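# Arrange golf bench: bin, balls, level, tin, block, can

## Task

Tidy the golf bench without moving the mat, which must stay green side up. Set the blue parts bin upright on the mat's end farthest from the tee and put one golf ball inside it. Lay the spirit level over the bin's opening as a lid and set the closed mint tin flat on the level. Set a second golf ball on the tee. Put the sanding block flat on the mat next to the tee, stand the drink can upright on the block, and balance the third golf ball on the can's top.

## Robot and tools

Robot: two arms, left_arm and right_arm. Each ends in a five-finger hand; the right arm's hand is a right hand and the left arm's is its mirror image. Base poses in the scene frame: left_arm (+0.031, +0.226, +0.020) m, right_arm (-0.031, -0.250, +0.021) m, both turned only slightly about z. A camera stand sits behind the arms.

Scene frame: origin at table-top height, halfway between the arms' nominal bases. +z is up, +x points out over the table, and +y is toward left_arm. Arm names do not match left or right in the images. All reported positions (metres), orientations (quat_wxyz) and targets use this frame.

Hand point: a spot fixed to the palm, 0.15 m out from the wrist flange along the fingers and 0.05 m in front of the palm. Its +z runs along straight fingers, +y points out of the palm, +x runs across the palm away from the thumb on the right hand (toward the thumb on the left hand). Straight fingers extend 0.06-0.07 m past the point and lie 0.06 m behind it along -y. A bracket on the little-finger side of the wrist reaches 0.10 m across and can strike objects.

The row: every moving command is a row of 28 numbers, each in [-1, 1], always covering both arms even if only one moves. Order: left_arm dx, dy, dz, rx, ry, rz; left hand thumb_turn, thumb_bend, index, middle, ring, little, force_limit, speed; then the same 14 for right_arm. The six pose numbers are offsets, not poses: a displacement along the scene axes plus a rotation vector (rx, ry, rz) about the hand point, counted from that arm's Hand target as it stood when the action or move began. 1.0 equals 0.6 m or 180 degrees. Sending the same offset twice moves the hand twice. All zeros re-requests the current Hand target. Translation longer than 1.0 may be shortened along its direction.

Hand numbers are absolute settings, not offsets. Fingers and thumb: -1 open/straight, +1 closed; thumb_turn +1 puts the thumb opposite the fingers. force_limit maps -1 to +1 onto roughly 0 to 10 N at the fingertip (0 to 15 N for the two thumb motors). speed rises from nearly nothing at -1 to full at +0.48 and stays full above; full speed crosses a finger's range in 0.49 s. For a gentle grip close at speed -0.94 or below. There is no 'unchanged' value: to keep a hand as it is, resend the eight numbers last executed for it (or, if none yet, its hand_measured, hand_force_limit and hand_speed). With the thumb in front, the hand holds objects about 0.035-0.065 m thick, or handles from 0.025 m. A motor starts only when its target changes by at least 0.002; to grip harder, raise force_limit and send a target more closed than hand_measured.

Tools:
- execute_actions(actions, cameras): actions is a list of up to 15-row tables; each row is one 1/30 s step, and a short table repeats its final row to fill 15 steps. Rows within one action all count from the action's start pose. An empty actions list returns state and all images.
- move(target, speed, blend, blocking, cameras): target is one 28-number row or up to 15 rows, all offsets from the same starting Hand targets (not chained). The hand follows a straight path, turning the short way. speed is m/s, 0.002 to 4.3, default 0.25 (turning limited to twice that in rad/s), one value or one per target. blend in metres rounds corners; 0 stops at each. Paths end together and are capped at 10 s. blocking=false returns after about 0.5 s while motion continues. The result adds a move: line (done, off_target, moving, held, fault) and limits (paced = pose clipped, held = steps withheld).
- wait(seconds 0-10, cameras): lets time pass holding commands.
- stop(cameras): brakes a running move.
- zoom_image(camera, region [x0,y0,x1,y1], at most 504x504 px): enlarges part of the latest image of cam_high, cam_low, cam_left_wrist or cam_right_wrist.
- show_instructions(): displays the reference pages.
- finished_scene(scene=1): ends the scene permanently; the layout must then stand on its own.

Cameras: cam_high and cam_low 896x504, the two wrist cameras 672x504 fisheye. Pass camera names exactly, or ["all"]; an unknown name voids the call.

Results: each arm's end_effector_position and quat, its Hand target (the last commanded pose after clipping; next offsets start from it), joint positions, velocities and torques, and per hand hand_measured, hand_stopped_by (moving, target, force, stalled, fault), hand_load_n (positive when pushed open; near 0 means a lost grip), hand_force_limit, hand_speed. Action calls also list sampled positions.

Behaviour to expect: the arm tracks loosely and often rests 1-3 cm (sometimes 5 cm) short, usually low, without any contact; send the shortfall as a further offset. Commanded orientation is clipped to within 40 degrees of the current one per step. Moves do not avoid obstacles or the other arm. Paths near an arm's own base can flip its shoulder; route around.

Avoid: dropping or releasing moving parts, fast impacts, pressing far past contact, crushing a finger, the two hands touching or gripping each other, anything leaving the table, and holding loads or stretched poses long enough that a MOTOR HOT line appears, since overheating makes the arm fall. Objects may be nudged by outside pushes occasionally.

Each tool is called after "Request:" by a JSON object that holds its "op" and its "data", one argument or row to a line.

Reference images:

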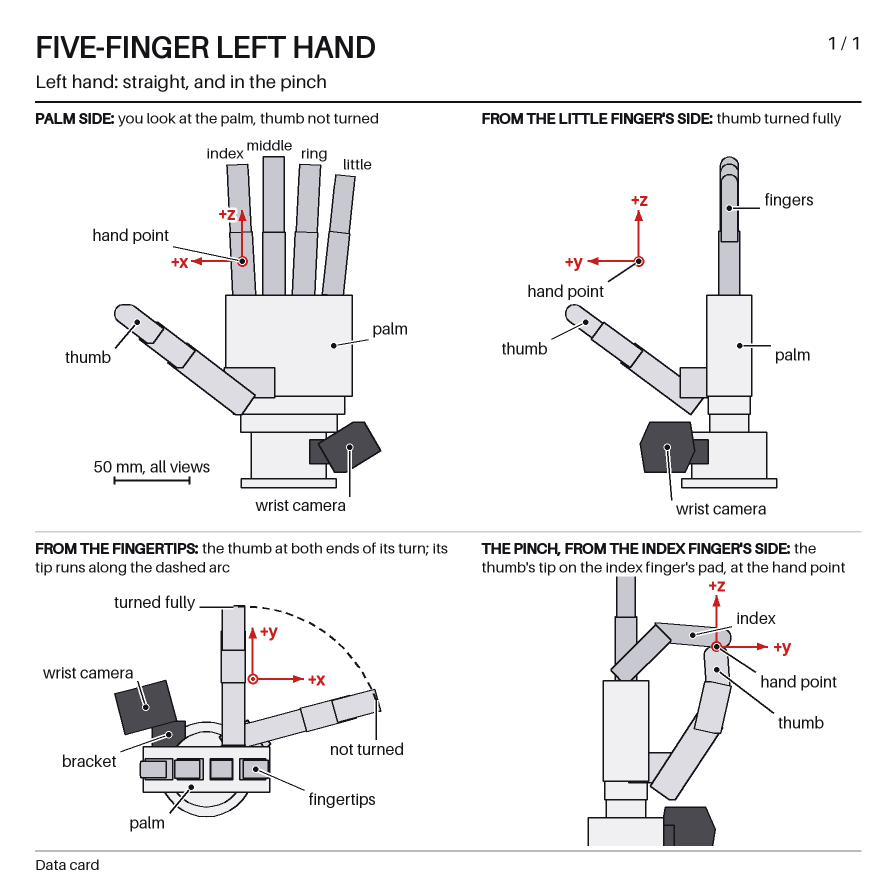

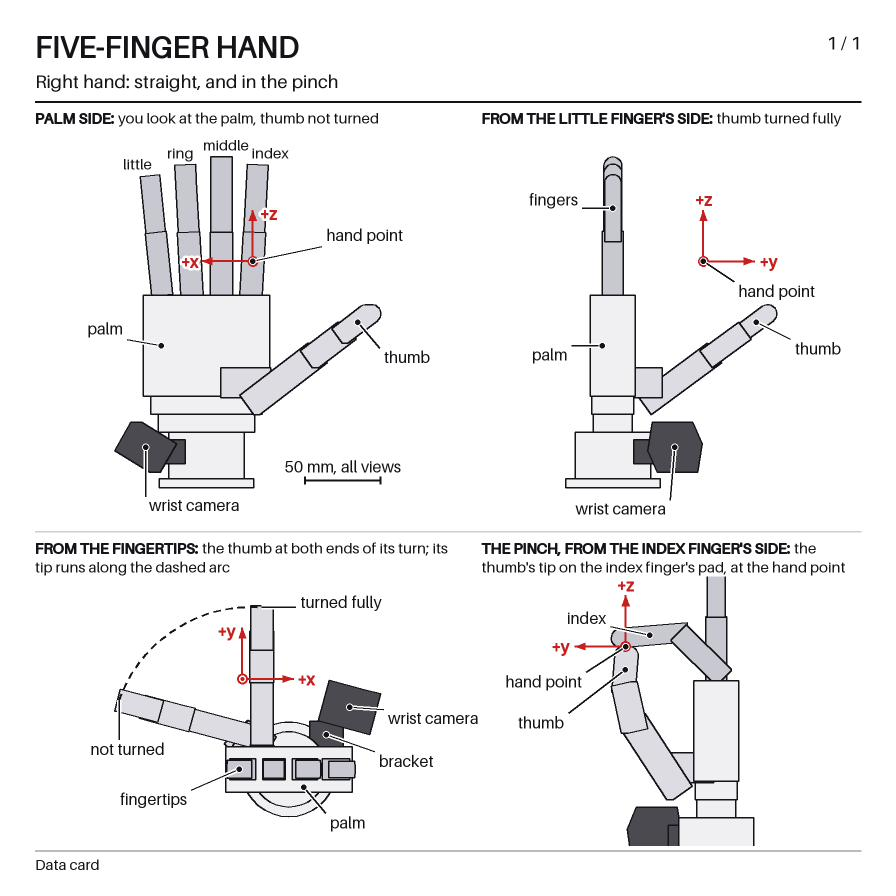

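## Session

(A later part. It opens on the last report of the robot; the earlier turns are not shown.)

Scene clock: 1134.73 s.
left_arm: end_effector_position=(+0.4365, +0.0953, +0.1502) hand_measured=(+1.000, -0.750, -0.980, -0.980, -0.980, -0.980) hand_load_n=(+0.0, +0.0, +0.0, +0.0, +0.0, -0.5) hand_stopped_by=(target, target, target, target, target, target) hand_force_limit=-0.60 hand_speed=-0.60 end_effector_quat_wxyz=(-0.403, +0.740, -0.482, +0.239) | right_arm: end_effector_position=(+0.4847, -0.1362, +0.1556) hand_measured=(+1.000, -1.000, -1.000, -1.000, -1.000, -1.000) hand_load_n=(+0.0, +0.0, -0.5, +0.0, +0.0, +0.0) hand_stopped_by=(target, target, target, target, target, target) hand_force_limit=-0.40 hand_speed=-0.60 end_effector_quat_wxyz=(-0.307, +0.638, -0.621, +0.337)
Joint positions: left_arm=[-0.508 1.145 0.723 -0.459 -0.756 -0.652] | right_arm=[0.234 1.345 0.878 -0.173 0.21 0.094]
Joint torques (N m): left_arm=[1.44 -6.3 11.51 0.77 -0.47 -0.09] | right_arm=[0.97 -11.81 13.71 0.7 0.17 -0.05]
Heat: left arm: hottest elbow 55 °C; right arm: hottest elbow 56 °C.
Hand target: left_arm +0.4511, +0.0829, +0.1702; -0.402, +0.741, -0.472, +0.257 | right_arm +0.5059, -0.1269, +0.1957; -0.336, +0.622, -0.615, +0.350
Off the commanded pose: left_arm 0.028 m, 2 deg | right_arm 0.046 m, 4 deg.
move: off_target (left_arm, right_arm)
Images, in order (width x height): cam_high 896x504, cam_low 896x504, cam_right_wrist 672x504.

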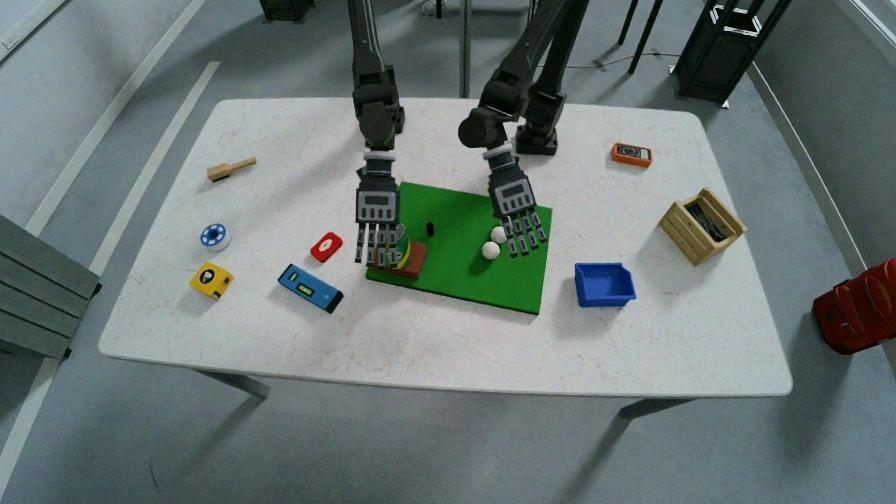

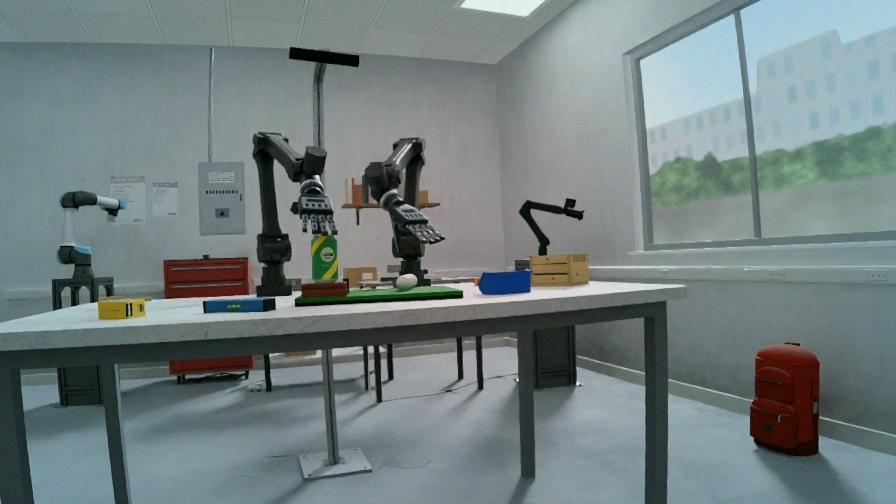

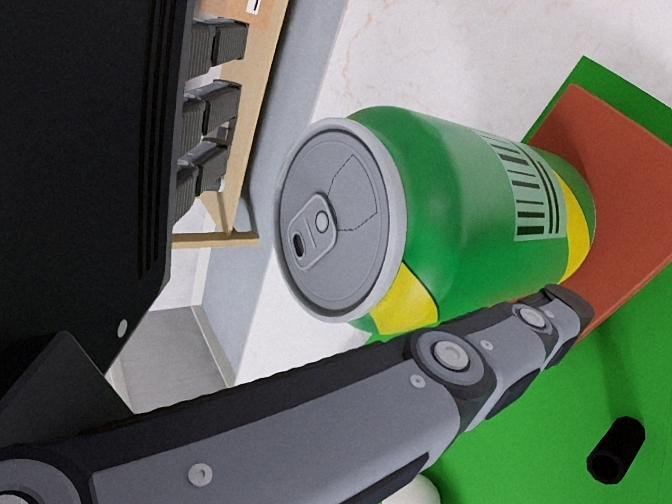

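Request:
{"op": "move", "data": {
  "target": [0,0,0,0,0,0,1,-0.75,-0.98,-0.98,-0.98,-0.98,-0.6,-0.6,-0.005,0,0.1,0,0,0,1,-1,-1,-1,-1,-1,-0.4,-0.6],
  "speed": 0.15,
  "cameras": ["cam_low","cam_high","cam_right_wrist"]
}}

Request:
{"op": "zoom_image", "data": {
  "camera": "cam_high",
  "region": [350, 190, 450, 290]
}}

Scene clock: 1142.27 s.
left_arm: end_effector_position=(+0.4365, +0.0953, +0.1502) hand_measured=(+1.000, -0.750, -0.980, -0.980, -0.980, -0.980) hand_load_n=(+0.0, +0.0, +0.0, +0.0, +0.0, +0.0) hand_stopped_by=(target, target, target, target, target, target) hand_force_limit=-0.60 hand_speed=-0.60 end_effector_quat_wxyz=(-0.403, +0.740, -0.482, +0.239) | right_arm: end_effector_position=(+0.4862, -0.1359, +0.2211) hand_measured=(+1.000, -1.000, -1.000, -1.000, -1.000, -1.000) hand_load_n=(+0.0, +0.0, +0.0, +0.0, +0.0, +0.0) hand_stopped_by=(target, target, target, target, target, target) hand_force_limit=-0.40 hand_speed=-0.60 end_effector_quat_wxyz=(-0.312, +0.635, -0.619, +0.340)
Joint positions: left_arm=[-0.508 1.145 0.723 -0.459 -0.756 -0.652] | right_arm=[0.234 1.274 0.991 -0.344 0.21 0.094]
Joint torques (N m): left_arm=[1.44 -6.42 11.51 0.79 -0.48 -0.09] | right_arm=[1.08 -10.29 14.16 0.75 0.23 -0.04]
Heat: left arm: hottest elbow 55 °C; right arm: hottest elbow 58 °C.
Hand target: left_arm +0.4511, +0.0829, +0.1702; -0.402, +0.741, -0.472, +0.257 | right_arm +0.5029, -0.1269, +0.2558; -0.336, +0.622, -0.615, +0.350
Off the commanded pose: left_arm 0.028 m, 2 deg | right_arm 0.039 m, 3 deg.
move: off_target (left_arm, right_arm)
Images, in order (width x height): cam_high 896x504, cam_low 896x504, cam_right_wrist 672x504.

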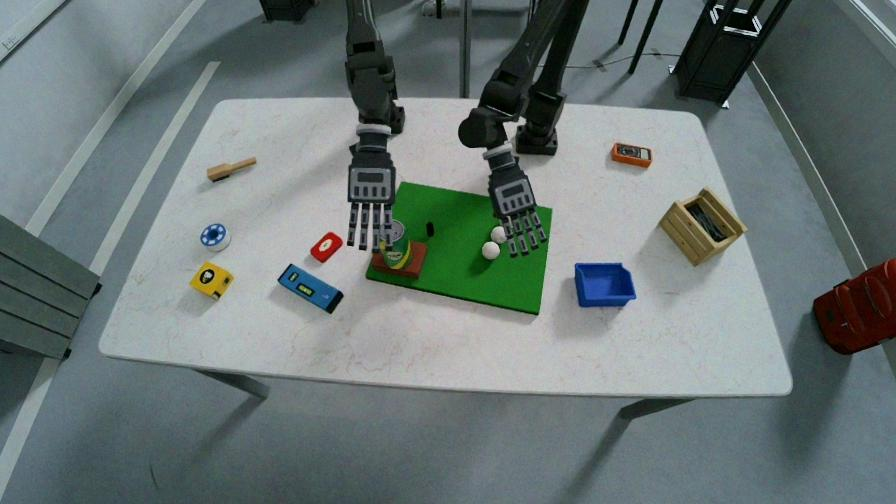

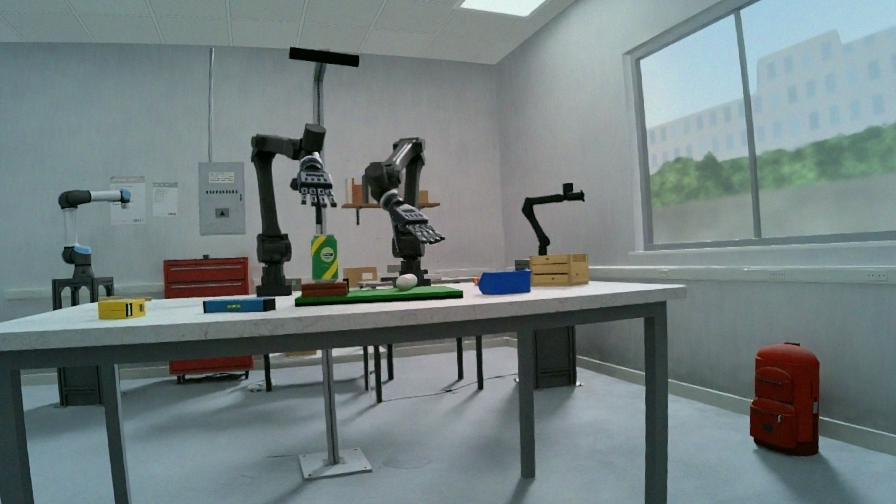

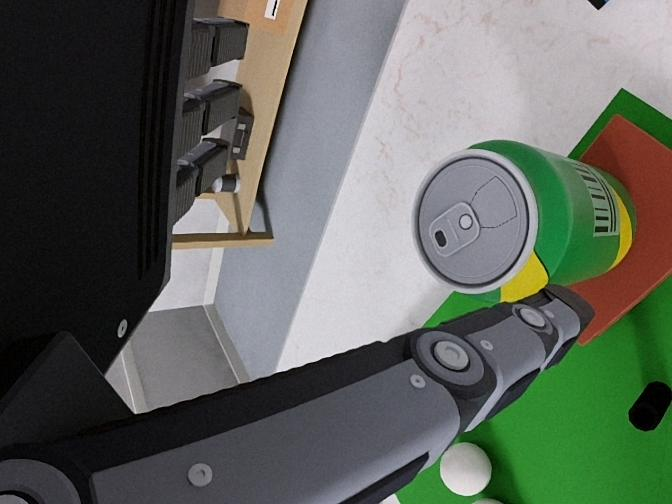

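Scaled by 5.040 from the camera's 896x504 image, which has a finer 1280x720 frame.

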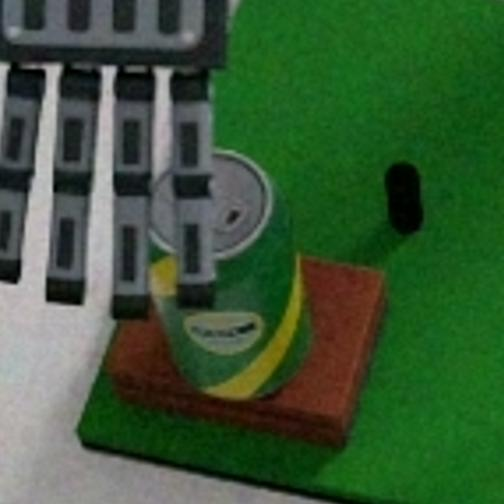

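Request:
{"op": "move", "data": {
  "target": [0.024,-0.0205,-0.05,0,0,0,1,-0.75,-0.98,-0.98,-0.98,-0.98,-0.6,-0.6,-0.25,-0.27,-0.03,0,0,0,1,-1,-1,-1,-1,-1,-0.4,-0.6],
  "speed": 0.2,
  "cameras": ["cam_high","cam_left_wrist"]
}}

Request:
{"op": "zoom_image", "data": {
  "camera": "cam_high",
  "region": [430, 150, 590, 310]
}}

Scene clock: 1164.40 s.
left_arm: end_effector_position=(+0.4481, +0.0854, +0.1223) hand_measured=(+1.000, -0.750, -0.980, -0.980, -0.980, -0.980) hand_load_n=(+0.0, +0.0, +0.0, +0.0, +0.0, +0.0) hand_stopped_by=(target, target, target, target, target, target) hand_force_limit=-0.60 hand_speed=-0.60 end_effector_quat_wxyz=(-0.403, +0.741, -0.486, +0.231) | right_arm: end_effector_position=(+0.3579, -0.2857, +0.2400) hand_measured=(+1.000, -1.000, -1.000, -1.000, -1.000, -1.000) hand_load_n=(+0.0, +0.0, +0.0, +0.0, +0.0, +0.0) hand_stopped_by=(target, target, target, target, target, target) hand_force_limit=-0.40 hand_speed=-0.60 end_effector_quat_wxyz=(-0.340, +0.620, -0.615, +0.349)
Joint positions: left_arm=[-0.517 1.24 0.723 -0.389 -0.762 -0.662] | right_arm=[-0.24 0.846 0.723 -0.443 -0.202 -0.143]
Joint torques (N m): left_arm=[1.38 -7.36 10.41 1.7 -0.48 -0.09] | right_arm=[-0.32 -4.89 9.14 0.72 -0.16 -0.28]
Heat: left arm: hottest elbow 56 °C; right arm: hottest elbow 62 °C.
Hand target: left_arm +0.4656, +0.0707, +0.1402; -0.402, +0.741, -0.472, +0.257 | right_arm +0.3530, -0.2890, +0.2377; -0.336, +0.622, -0.615, +0.350
Off the commanded pose: left_arm 0.029 m, 3 deg | right_arm 0.006 m, 1 deg.
move: off_target (left_arm)
Images, in order (width x height): cam_high 896x504, cam_left_wrist 672x504.

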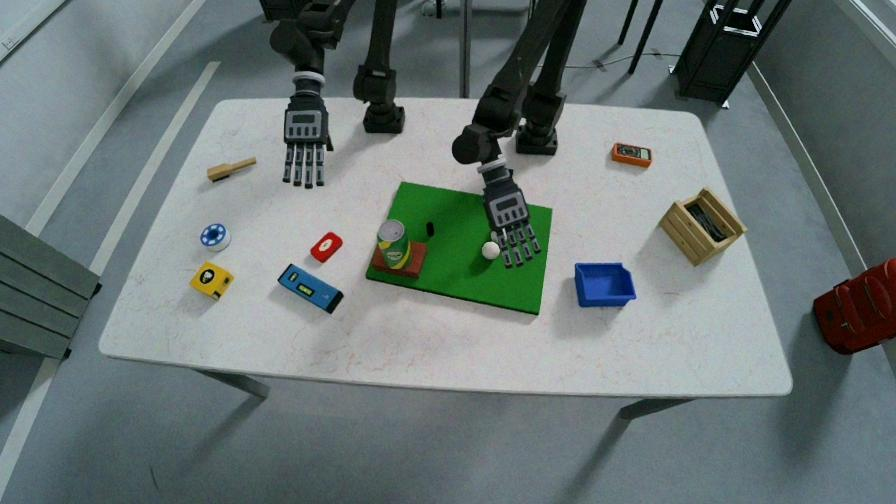

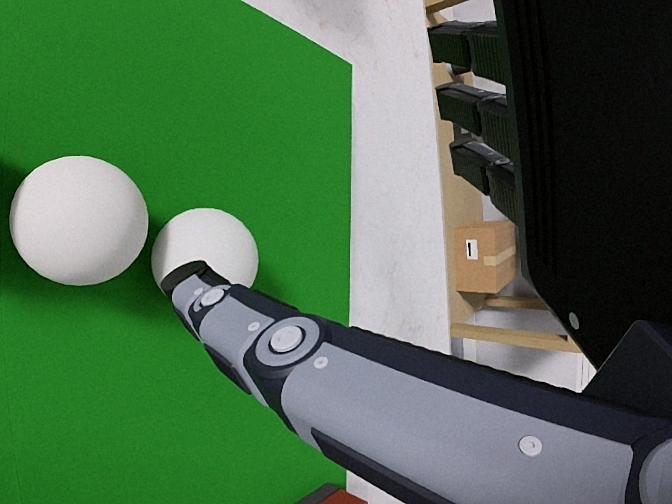

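Scaled by 3.150 from the camera's 896x504 image, which has a finer 1280x720 frame.

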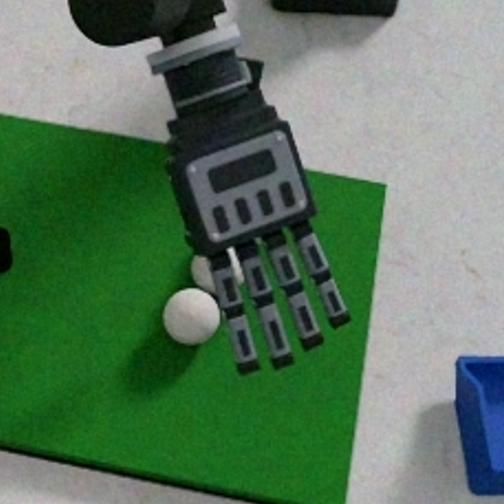

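Request:
{"op": "move", "data": {
  "target": [0.003,-0.003,-0.06,-0.008,-0.012,0,1,-0.75,-0.98,-0.98,-0.98,-0.98,-0.6,-0.6,0,0,0,0,0,0,1,-1,-1,-1,-1,-1,-0.4,-0.6],
  "speed": 0.12,
  "cameras": ["cam_high","cam_left_wrist"]
}}

Request:
{"op": "zoom_image", "data": {
  "camera": "cam_high",
  "region": [450, 190, 570, 310]
}}

Scene clock: 1200.90 s.
left_arm: end_effector_position=(+0.4654, +0.0750, +0.1037) hand_measured=(+1.000, -0.750, -0.980, -0.980, -0.980, -0.980) hand_load_n=(+0.0, +0.0, +0.0, +0.0, +0.0, +0.0) hand_stopped_by=(target, target, target, target, target, target) hand_force_limit=-0.60 hand_speed=-0.60 end_effector_quat_wxyz=(-0.403, +0.741, -0.465, +0.267) | right_arm: end_effector_position=(+0.3579, -0.2857, +0.2400) hand_measured=(+1.000, -1.000, -1.000, -1.000, -1.000, -1.000) hand_load_n=(+0.0, +0.0, +0.0, -0.5, +0.0, +0.0) hand_stopped_by=(target, target, target, target, target, target) hand_force_limit=-0.40 hand_speed=-0.60 end_effector_quat_wxyz=(-0.340, +0.620, -0.615, +0.349)
Joint positions: left_arm=[-0.517 1.303 0.683 -0.206 -0.762 -0.667] | right_arm=[-0.24 0.846 0.723 -0.443 -0.202 -0.144]
Joint torques (N m): left_arm=[1.38 -8 6.87 1.73 -0.42 -0.06] | right_arm=[-0.32 -4.84 9.14 0.7 -0.16 -0.28]
Heat: left arm: hottest elbow 54 °C; right arm: hottest elbow 53 °C.
Hand target: left_arm +0.4673, +0.0689, +0.1042; -0.402, +0.741, -0.462, +0.277 | right_arm +0.3530, -0.2890, +0.2377; -0.336, +0.622, -0.615, +0.350
Off the commanded pose: left_arm 0.006 m, 1 deg | right_arm 0.006 m, 1 deg.
move: done
Images, in order (width x height): cam_high 896x504, cam_left_wrist 672x504.

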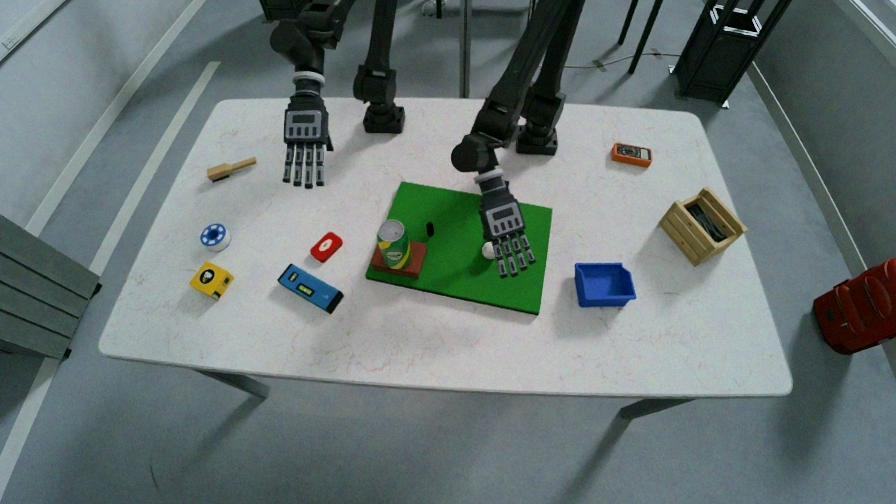

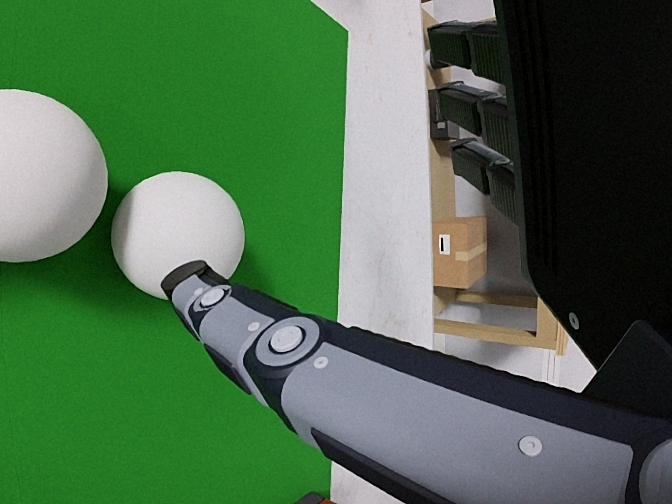

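Scaled by 4.200 from the camera's 896x504 image, which has a finer 1280x720 frame.

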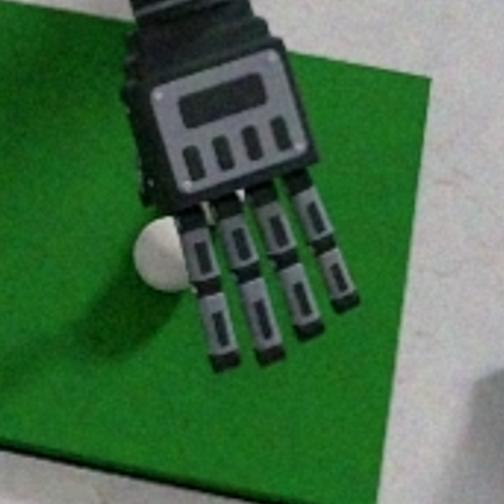

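Request:
{"op": "move", "data": {
  "target": [-0.024,0.0135,-0.017,0,0,0,1,-0.75,-0.98,-0.98,-0.98,-0.98,-0.6,-0.6,0,0,0,0,0,0,1,-1,-1,-1,-1,-1,-0.4,-0.6],
  "speed": 0.12,
  "cameras": ["cam_high","cam_left_wrist"]
}}

Request:
{"op": "zoom_image", "data": {
  "camera": "cam_high",
  "region": [450, 190, 570, 310]
}}

Scene clock: 1207.20 s.
left_arm: end_effector_position=(+0.4507, +0.0834, +0.0856) hand_measured=(+1.000, -0.750, -0.980, -0.980, -0.980, -0.980) hand_load_n=(+0.0, +0.0, +0.0, +0.0, +0.0, +0.0) hand_stopped_by=(target, target, target, target, target, target) hand_force_limit=-0.60 hand_speed=-0.60 end_effector_quat_wxyz=(-0.403, +0.741, -0.470, +0.259) | right_arm: end_effector_position=(+0.3579, -0.2857, +0.2400) hand_measured=(+1.000, -1.000, -1.000, -1.000, -1.000, -1.000) hand_load_n=(+0.0, +0.0, -0.5, +0.0, +0.0, +0.0) hand_stopped_by=(target, target, target, target, target, target) hand_force_limit=-0.40 hand_speed=-0.60 end_effector_quat_wxyz=(-0.340, +0.620, -0.615, +0.349)
Joint positions: left_arm=[-0.518 1.298 0.629 -0.176 -0.762 -0.667] | right_arm=[-0.24 0.846 0.723 -0.443 -0.202 -0.144]
Joint torques (N m): left_arm=[1.38 -9.11 6.57 1.8 -0.44 -0.08] | right_arm=[-0.32 -4.84 9.14 0.72 -0.16 -0.28]
Heat: left arm: hottest elbow 52 °C; right arm: hottest elbow 53 °C.
Hand target: left_arm +0.4529, +0.0770, +0.0939; -0.402, +0.741, -0.462, +0.277 | right_arm +0.3530, -0.2890, +0.2377; -0.336, +0.622, -0.615, +0.350
Off the commanded pose: left_arm 0.011 m, 2 deg | right_arm 0.006 m, 1 deg.
move: off_target (left_arm)
Images, in order (width x height): cam_high 896x504, cam_left_wrist 672x504.

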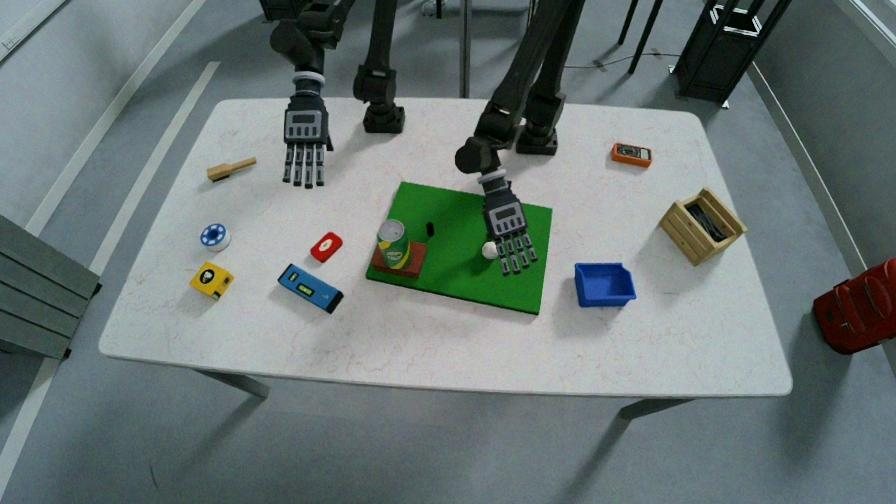

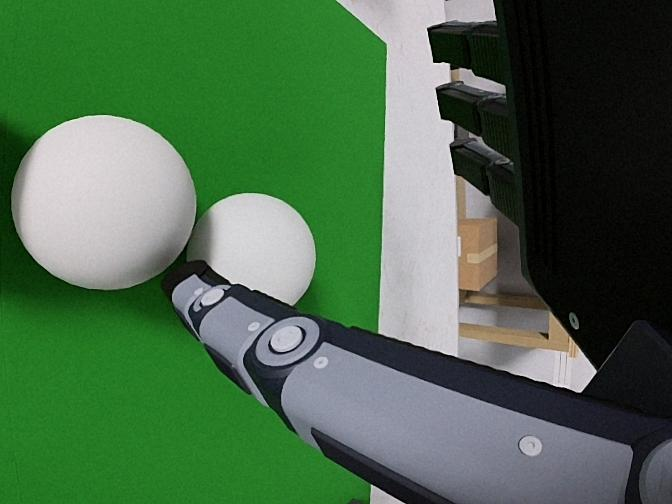

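Scaled by 4.200 from the camera's 896x504 image, which has a finer 1280x720 frame.

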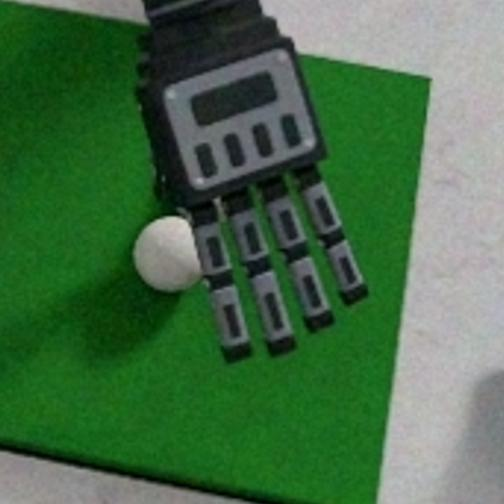

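Request:
{"op": "move", "data": {
  "target": [0,0,-0.035,0,0,0,1,-1,-0.98,-0.98,-0.98,-0.98,-0.6,-0.6,0,0,0,0,0,0,1,-1,-1,-1,-1,-1,-0.4,-0.6],
  "speed": 0.1,
  "cameras": ["cam_high","cam_left_wrist"]
}}

Request:
{"op": "zoom_image", "data": {
  "camera": "cam_high",
  "region": [450, 190, 570, 310]
}}

Scene clock: 1238.20 s.
left_arm: end_effector_position=(+0.4515, +0.0828, +0.0733) hand_measured=(+1.000, -1.000, -0.980, -0.980, -0.980, -0.980) hand_load_n=(+0.0, +0.0, +0.0, +0.0, +0.0, +0.0) hand_stopped_by=(target, target, target, target, target, target) hand_force_limit=-0.60 hand_speed=-0.60 end_effector_quat_wxyz=(-0.403, +0.741, -0.465, +0.268) | right_arm: end_effector_position=(+0.3579, -0.2857, +0.2400) hand_measured=(+1.000, -1.000, -1.000, -1.000, -1.000, -1.000) hand_load_n=(+0.0, +0.0, +0.0, +0.0, +0.0, +0.0) hand_stopped_by=(target, target, target, target, target, target) hand_force_limit=-0.40 hand_speed=-0.60 end_effector_quat_wxyz=(-0.340, +0.620, -0.615, +0.349)
Joint positions: left_arm=[-0.518 1.325 0.6 -0.099 -0.762 -0.667] | right_arm=[-0.24 0.846 0.723 -0.443 -0.202 -0.144]
Joint torques (N m): left_arm=[1.32 -7.59 6.35 1.98 -0.45 -0.07] | right_arm=[-0.38 -4.89 9.14 0.72 -0.16 -0.28]
Heat: left arm: hottest elbow 48 °C; right arm: hottest elbow 50 °C.
Hand target: left_arm +0.4528, +0.0771, +0.0728; -0.401, +0.741, -0.461, +0.277 | right_arm +0.3530, -0.2890, +0.2377; -0.336, +0.622, -0.615, +0.350
Off the commanded pose: left_arm 0.006 m, 1 deg | right_arm 0.006 m, 1 deg.
move: done
Images, in order (width x height): cam_high 896x504, cam_left_wrist 672x504.

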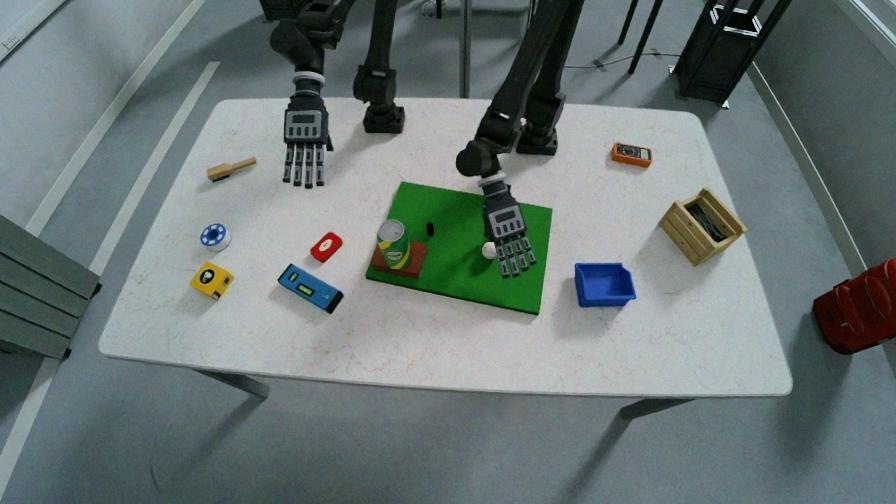

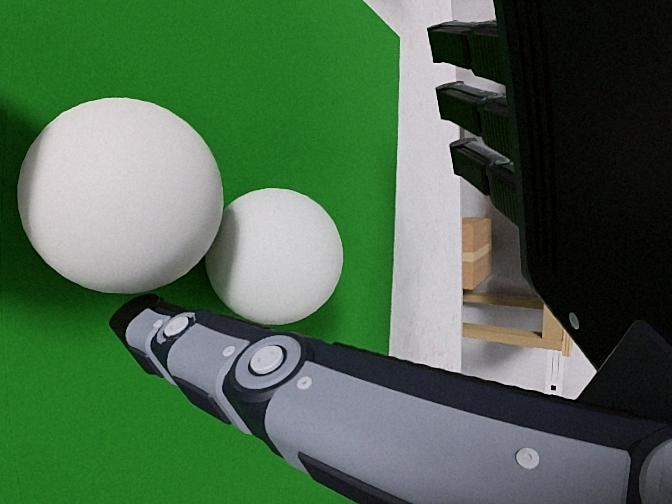

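Scaled by 4.200 from the camera's 896x504 image, which has a finer 1280x720 frame.

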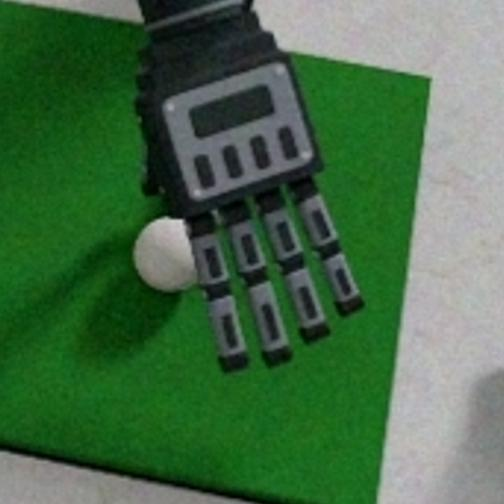

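Request:
{"op": "move", "data": {
  "target": [0,0.0,-0.0225,0,0,0,1,-1,-0.98,-0.98,-0.98,-0.98,-0.6,-0.6,0,0,0,0,0,0,1,-1,-1,-1,-1,-1,-0.4,-0.6],
  "speed": 0.08,
  "cameras": ["cam_high","cam_left_wrist","cam_low"]
}}

Request:
{"op": "zoom_image", "data": {
  "camera": "cam_high",
  "region": [450, 190, 570, 310]
}}

Request:
{"op": "zoom_image", "data": {
  "camera": "cam_low",
  "region": [350, 210, 470, 310]
}}

Scene clock: 1246.40 s.
left_arm: end_effector_position=(+0.4520, +0.0825, +0.0605) hand_measured=(+1.000, -1.000, -0.980, -0.980, -0.980, -0.980) hand_load_n=(+0.0, +0.0, +0.0, +0.0, +0.0, +0.0) hand_stopped_by=(target, target, target, target, target, target) hand_force_limit=-0.60 hand_speed=-0.60 end_effector_quat_wxyz=(-0.403, +0.741, -0.465, +0.269) | right_arm: end_effector_position=(+0.3579, -0.2857, +0.2400) hand_measured=(+1.000, -1.000, -1.000, -1.000, -1.000, -1.000) hand_load_n=(+0.0, +0.0, +0.0, -0.5, +0.0, +0.0) hand_stopped_by=(target, target, target, target, target, target) hand_force_limit=-0.40 hand_speed=-0.60 end_effector_quat_wxyz=(-0.340, +0.620, -0.615, +0.349)
Joint positions: left_arm=[-0.518 1.359 0.585 -0.048 -0.762 -0.667] | right_arm=[-0.24 0.846 0.723 -0.443 -0.202 -0.144]
Joint torques (N m): left_arm=[1.26 -7.77 6.06 1.74 -0.45 -0.08] | right_arm=[-0.38 -4.84 9.14 0.72 -0.16 -0.28]
Heat: left arm: hottest elbow 47 °C; right arm: hottest elbow 50 °C.
Hand target: left_arm +0.4529, +0.0770, +0.0594; -0.401, +0.741, -0.461, +0.277 | right_arm +0.3530, -0.2890, +0.2377; -0.336, +0.622, -0.615, +0.350
Off the commanded pose: left_arm 0.006 m, 1 deg | right_arm 0.006 m, 1 deg.
move: done
Images, in order (width x height): cam_high 896x504, cam_low 896x504, cam_left_wrist 672x504.

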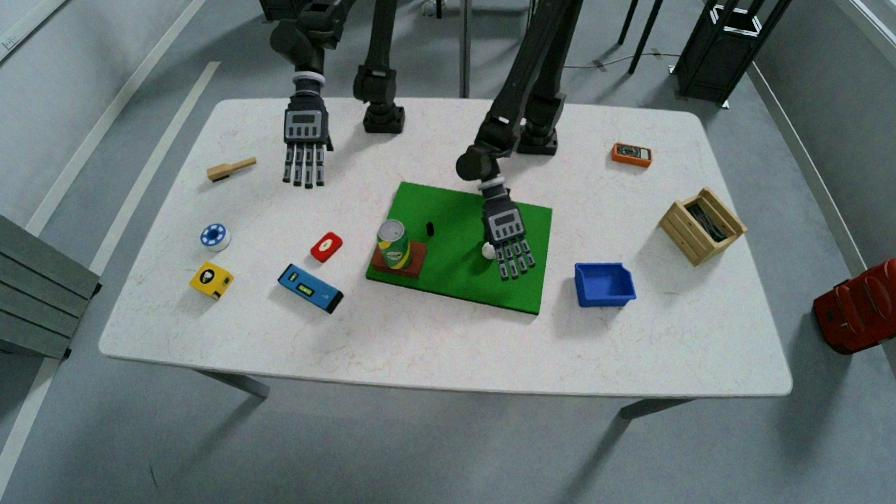

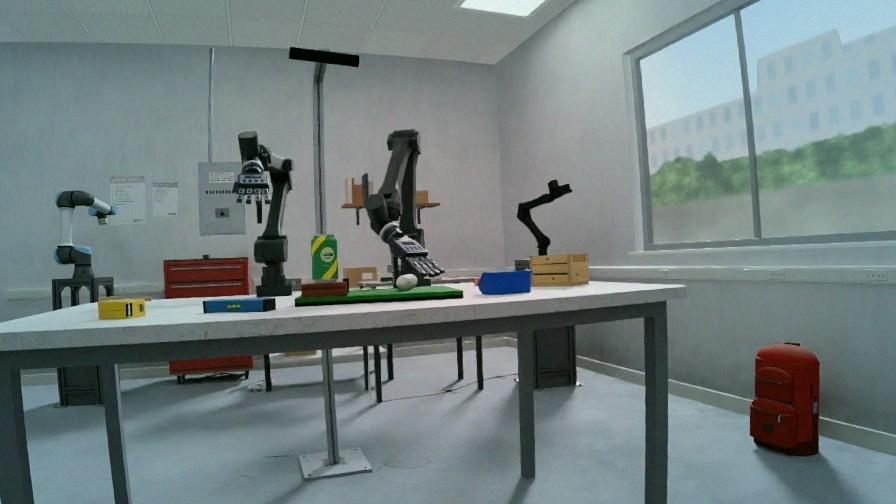

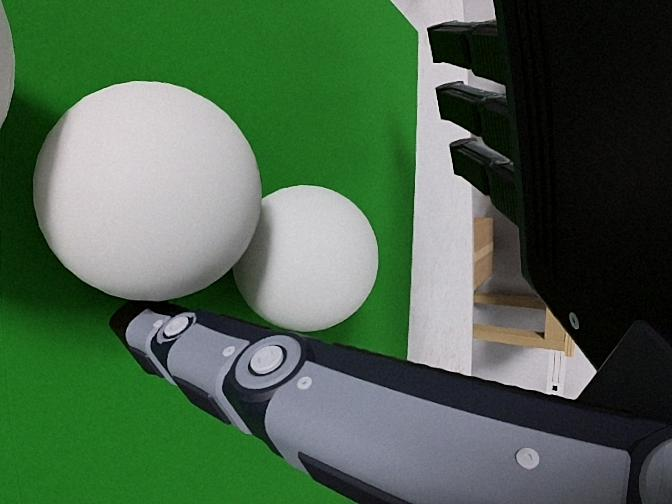

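Scaled by 4.200 from the camera's 896x504 image, which has a finer 1280x720 frame.

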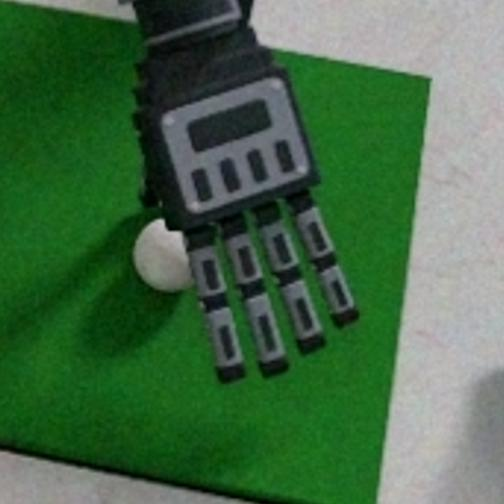

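Scaled by 4.200 from the camera's 896x504 image, which has a finer 1280x720 frame.

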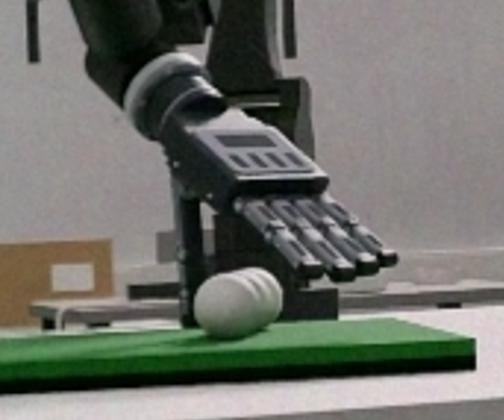

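Request:
{"op": "move", "data": {
  "target": [0.0085,-0.0068,0,0,0,0,1,-0.75,-0.98,-0.98,-0.98,-0.98,-0.6,-0.8,0,0,0,0,0,0,1,-1,-1,-1,-1,-1,-0.4,-0.6],
  "speed": 0.06,
  "cameras": ["cam_left_wrist"]
}}

Scene clock: 1274.83 s.
left_arm: end_effector_position=(+0.4505, +0.0821, +0.0543) hand_measured=(+1.000, -0.750, -0.980, -0.980, -0.980, -0.980) hand_load_n=(+0.0, +0.0, +0.0, +0.0, +0.0, +0.0) hand_stopped_by=(target, target, target, target, target, target) hand_force_limit=-0.60 hand_speed=-0.80 end_effector_quat_wxyz=(-0.403, +0.741, -0.469, +0.263) | right_arm: end_effector_position=(+0.3579, -0.2857, +0.2400) hand_measured=(+1.000, -1.000, -1.000, -1.000, -1.000, -1.000) hand_load_n=(+0.0, +0.0, +0.0, +0.0, +0.0, +0.0) hand_stopped_by=(target, target, target, target, target, target) hand_force_limit=-0.40 hand_speed=-0.60 end_effector_quat_wxyz=(-0.340, +0.620, -0.615, +0.349)
Joint positions: left_arm=[-0.521 1.374 0.585 -0.048 -0.764 -0.669] | right_arm=[-0.24 0.846 0.723 -0.443 -0.202 -0.144]
Joint torques (N m): left_arm=[1.32 -7.71 7.3 1.7 -0.47 -0.09] | right_arm=[-0.32 -4.89 9.16 0.7 -0.16 -0.28]
Heat: left arm: hottest elbow 45 °C; right arm: hottest elbow 49 °C.
Hand target: left_arm +0.4580, +0.0729, +0.0595; -0.401, +0.741, -0.462, +0.277 | right_arm +0.3530, -0.2890, +0.2377; -0.336, +0.622, -0.615, +0.350
Off the commanded pose: left_arm 0.013 m, 2 deg | right_arm 0.006 m, 1 deg.
move: off_target (left_arm)
Images, in order (width x height): cam_left_wrist 672x504.

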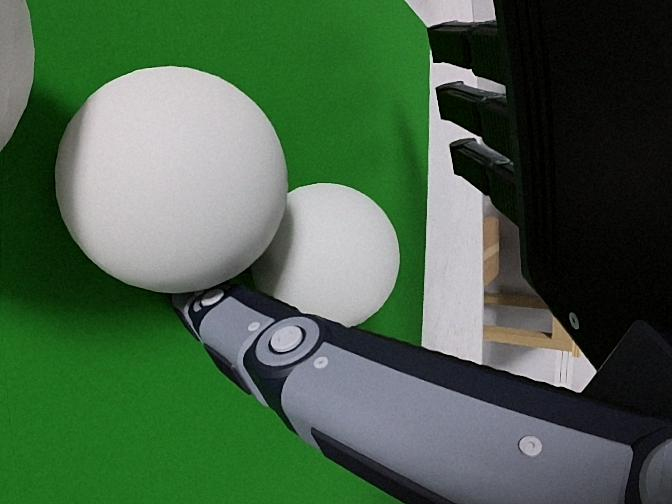

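Request:
{"op": "move", "data": {
  "target": [0.007,-0.012,0.012,0,0,0,1,-0.75,-0.98,-0.98,-0.98,-0.98,-0.6,-0.8,0,0,0,0,0,0,1,-1,-1,-1,-1,-1,-0.4,-0.6],
  "speed": 0.08,
  "cameras": ["cam_left_wrist"]
}}

Scene clock: 1282.57 s.
left_arm: end_effector_position=(+0.4477, +0.0795, +0.0536) hand_measured=(+1.000, -0.750, -0.980, -0.980, -0.980, -0.980) hand_load_n=(+0.0, +0.0, +0.0, +0.0, +0.0, +0.0) hand_stopped_by=(target, target, target, target, target, target) hand_force_limit=-0.60 hand_speed=-0.80 end_effector_quat_wxyz=(-0.403, +0.741, -0.469, +0.262) | right_arm: end_effector_position=(+0.3579, -0.2857, +0.2400) hand_measured=(+1.000, -1.000, -1.000, -1.000, -1.000, -1.000) hand_load_n=(+0.0, +0.0, +0.0, +0.0, +0.0, +0.0) hand_stopped_by=(target, target, target, target, target, target) hand_force_limit=-0.40 hand_speed=-0.60 end_effector_quat_wxyz=(-0.340, +0.620, -0.615, +0.349)
Joint positions: left_arm=[-0.533 1.374 0.585 -0.059 -0.772 -0.68] | right_arm=[-0.24 0.846 0.723 -0.443 -0.202 -0.144]
Joint torques (N m): left_arm=[1.32 -7.88 9.39 0.77 -0.47 -0.07] | right_arm=[-0.32 -4.89 9.16 0.72 -0.16 -0.28]
Heat: left arm: hottest elbow 45 °C; right arm: hottest elbow 49 °C.
Hand target: left_arm +0.4622, +0.0658, +0.0667; -0.402, +0.741, -0.461, +0.277 | right_arm +0.3530, -0.2890, +0.2377; -0.336, +0.622, -0.615, +0.350
Off the commanded pose: left_arm 0.024 m, 2 deg | right_arm 0.006 m, 1 deg.
move: off_target (left_arm)
Images, in order (width x height): cam_left_wrist 672x504.

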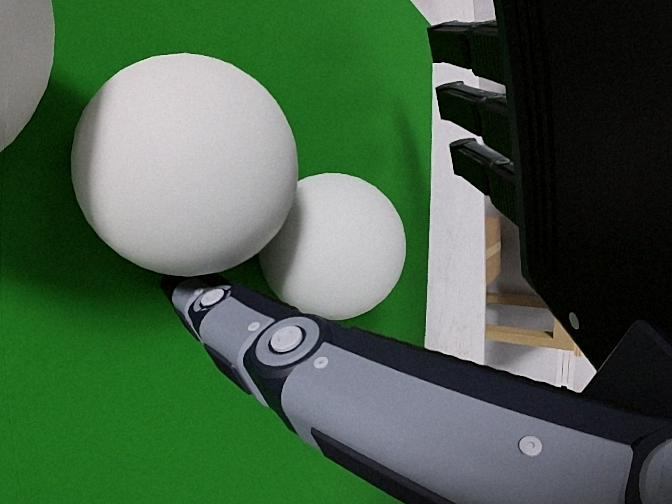

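Request:
{"op": "move", "data": {
  "target": [0.018,-0.002,0.02,0,0,0,1,-0.75,-0.98,-0.98,-0.98,-0.98,-0.6,-0.8,0,0,0,0,0,0,1,-1,-1,-1,-1,-1,-0.4,-0.6],
  "speed": 0.08,
  "cameras": ["cam_left_wrist"]
}}

Scene clock: 1288.37 s.
left_arm: end_effector_position=(+0.4572, +0.0729, +0.0645) hand_measured=(+1.000, -0.750, -0.980, -0.980, -0.980, -0.980) hand_load_n=(+0.0, +0.0, +0.0, +0.0, -0.5, +0.0) hand_stopped_by=(target, target, target, target, target, target) hand_force_limit=-0.60 hand_speed=-0.80 end_effector_quat_wxyz=(-0.402, +0.741, -0.469, +0.265) | right_arm: end_effector_position=(+0.3579, -0.2857, +0.2400) hand_measured=(+1.000, -1.000, -1.000, -1.000, -1.000, -1.000) hand_load_n=(+0.0, +0.0, +0.0, +0.0, +0.0, +0.0) hand_stopped_by=(target, target, target, target, target, target) hand_force_limit=-0.40 hand_speed=-0.60 end_effector_quat_wxyz=(-0.340, +0.620, -0.615, +0.349)
Joint positions: left_arm=[-0.533 1.374 0.622 -0.09 -0.768 -0.68] | right_arm=[-0.24 0.846 0.723 -0.443 -0.202 -0.144]
Joint torques (N m): left_arm=[2.55 -8.29 9.61 0.77 -0.31 0.05] | right_arm=[-0.32 -4.84 9.14 0.7 -0.16 -0.28]
Heat: left arm: hottest elbow 45 °C; right arm: hottest elbow 49 °C.
Hand target: left_arm +0.4730, +0.0646, +0.0787; -0.402, +0.741, -0.461, +0.277 | right_arm +0.3530, -0.2890, +0.2377; -0.336, +0.622, -0.615, +0.350
Off the commanded pose: left_arm 0.023 m, 2 deg | right_arm 0.006 m, 1 deg.
move: off_target (left_arm)
Images, in order (width x height): cam_left_wrist 672x504.

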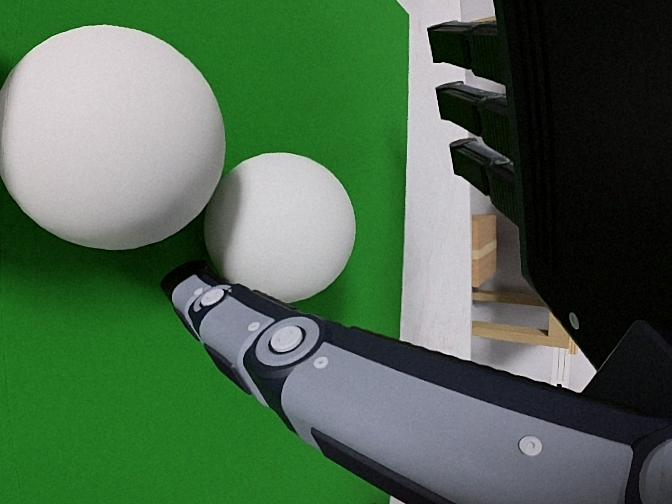

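Request:
{"op": "move", "data": {
  "target": [0.002,0.018,-0.008,0,0,0,1,-0.75,-0.98,-0.98,-0.98,-0.98,-0.6,-0.8,0,0,0,0,0,0,1,-1,-1,-1,-1,-1,-0.4,-0.6],
  "speed": 0.08,
  "cameras": ["cam_left_wrist"]
}}

Scene clock: 1299.33 s.
left_arm: end_effector_position=(+0.4611, +0.0779, +0.0646) hand_measured=(+1.000, -0.750, -0.980, -0.980, -0.980, -0.980) hand_load_n=(+0.0, +0.0, +0.0, +0.0, -0.5, -0.5) hand_stopped_by=(target, target, target, target, target, target) hand_force_limit=-0.60 hand_speed=-0.80 end_effector_quat_wxyz=(-0.399, +0.743, -0.468, +0.266) | right_arm: end_effector_position=(+0.3579, -0.2857, +0.2400) hand_measured=(+1.000, -1.000, -1.000, -1.000, -1.000, -1.000) hand_load_n=(+0.5, +0.0, +0.0, +0.0, +0.0, +0.0) hand_stopped_by=(target, target, target, target, target, target) hand_force_limit=-0.40 hand_speed=-0.60 end_effector_quat_wxyz=(-0.340, +0.620, -0.615, +0.349)
Joint positions: left_arm=[-0.511 1.374 0.622 -0.079 -0.749 -0.667] | right_arm=[-0.24 0.846 0.723 -0.443 -0.202 -0.144]
Joint torques (N m): left_arm=[3.08 -8.23 8.06 1.88 -0.32 0.17] | right_arm=[-0.32 -4.89 9.16 0.7 -0.16 -0.28]
Heat: left arm: hottest elbow 47 °C; right arm: hottest elbow 48 °C.
Hand target: left_arm +0.4742, +0.0753, +0.0738; -0.402, +0.741, -0.461, +0.277 | right_arm +0.3530, -0.2890, +0.2377; -0.336, +0.622, -0.615, +0.350
Off the commanded pose: left_arm 0.016 m, 1 deg | right_arm 0.006 m, 1 deg.
move: off_target (left_arm)
Images, in order (width x height): cam_left_wrist 672x504.

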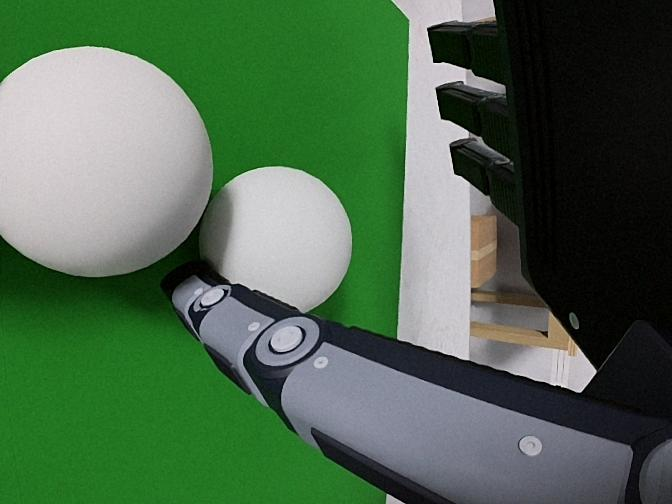

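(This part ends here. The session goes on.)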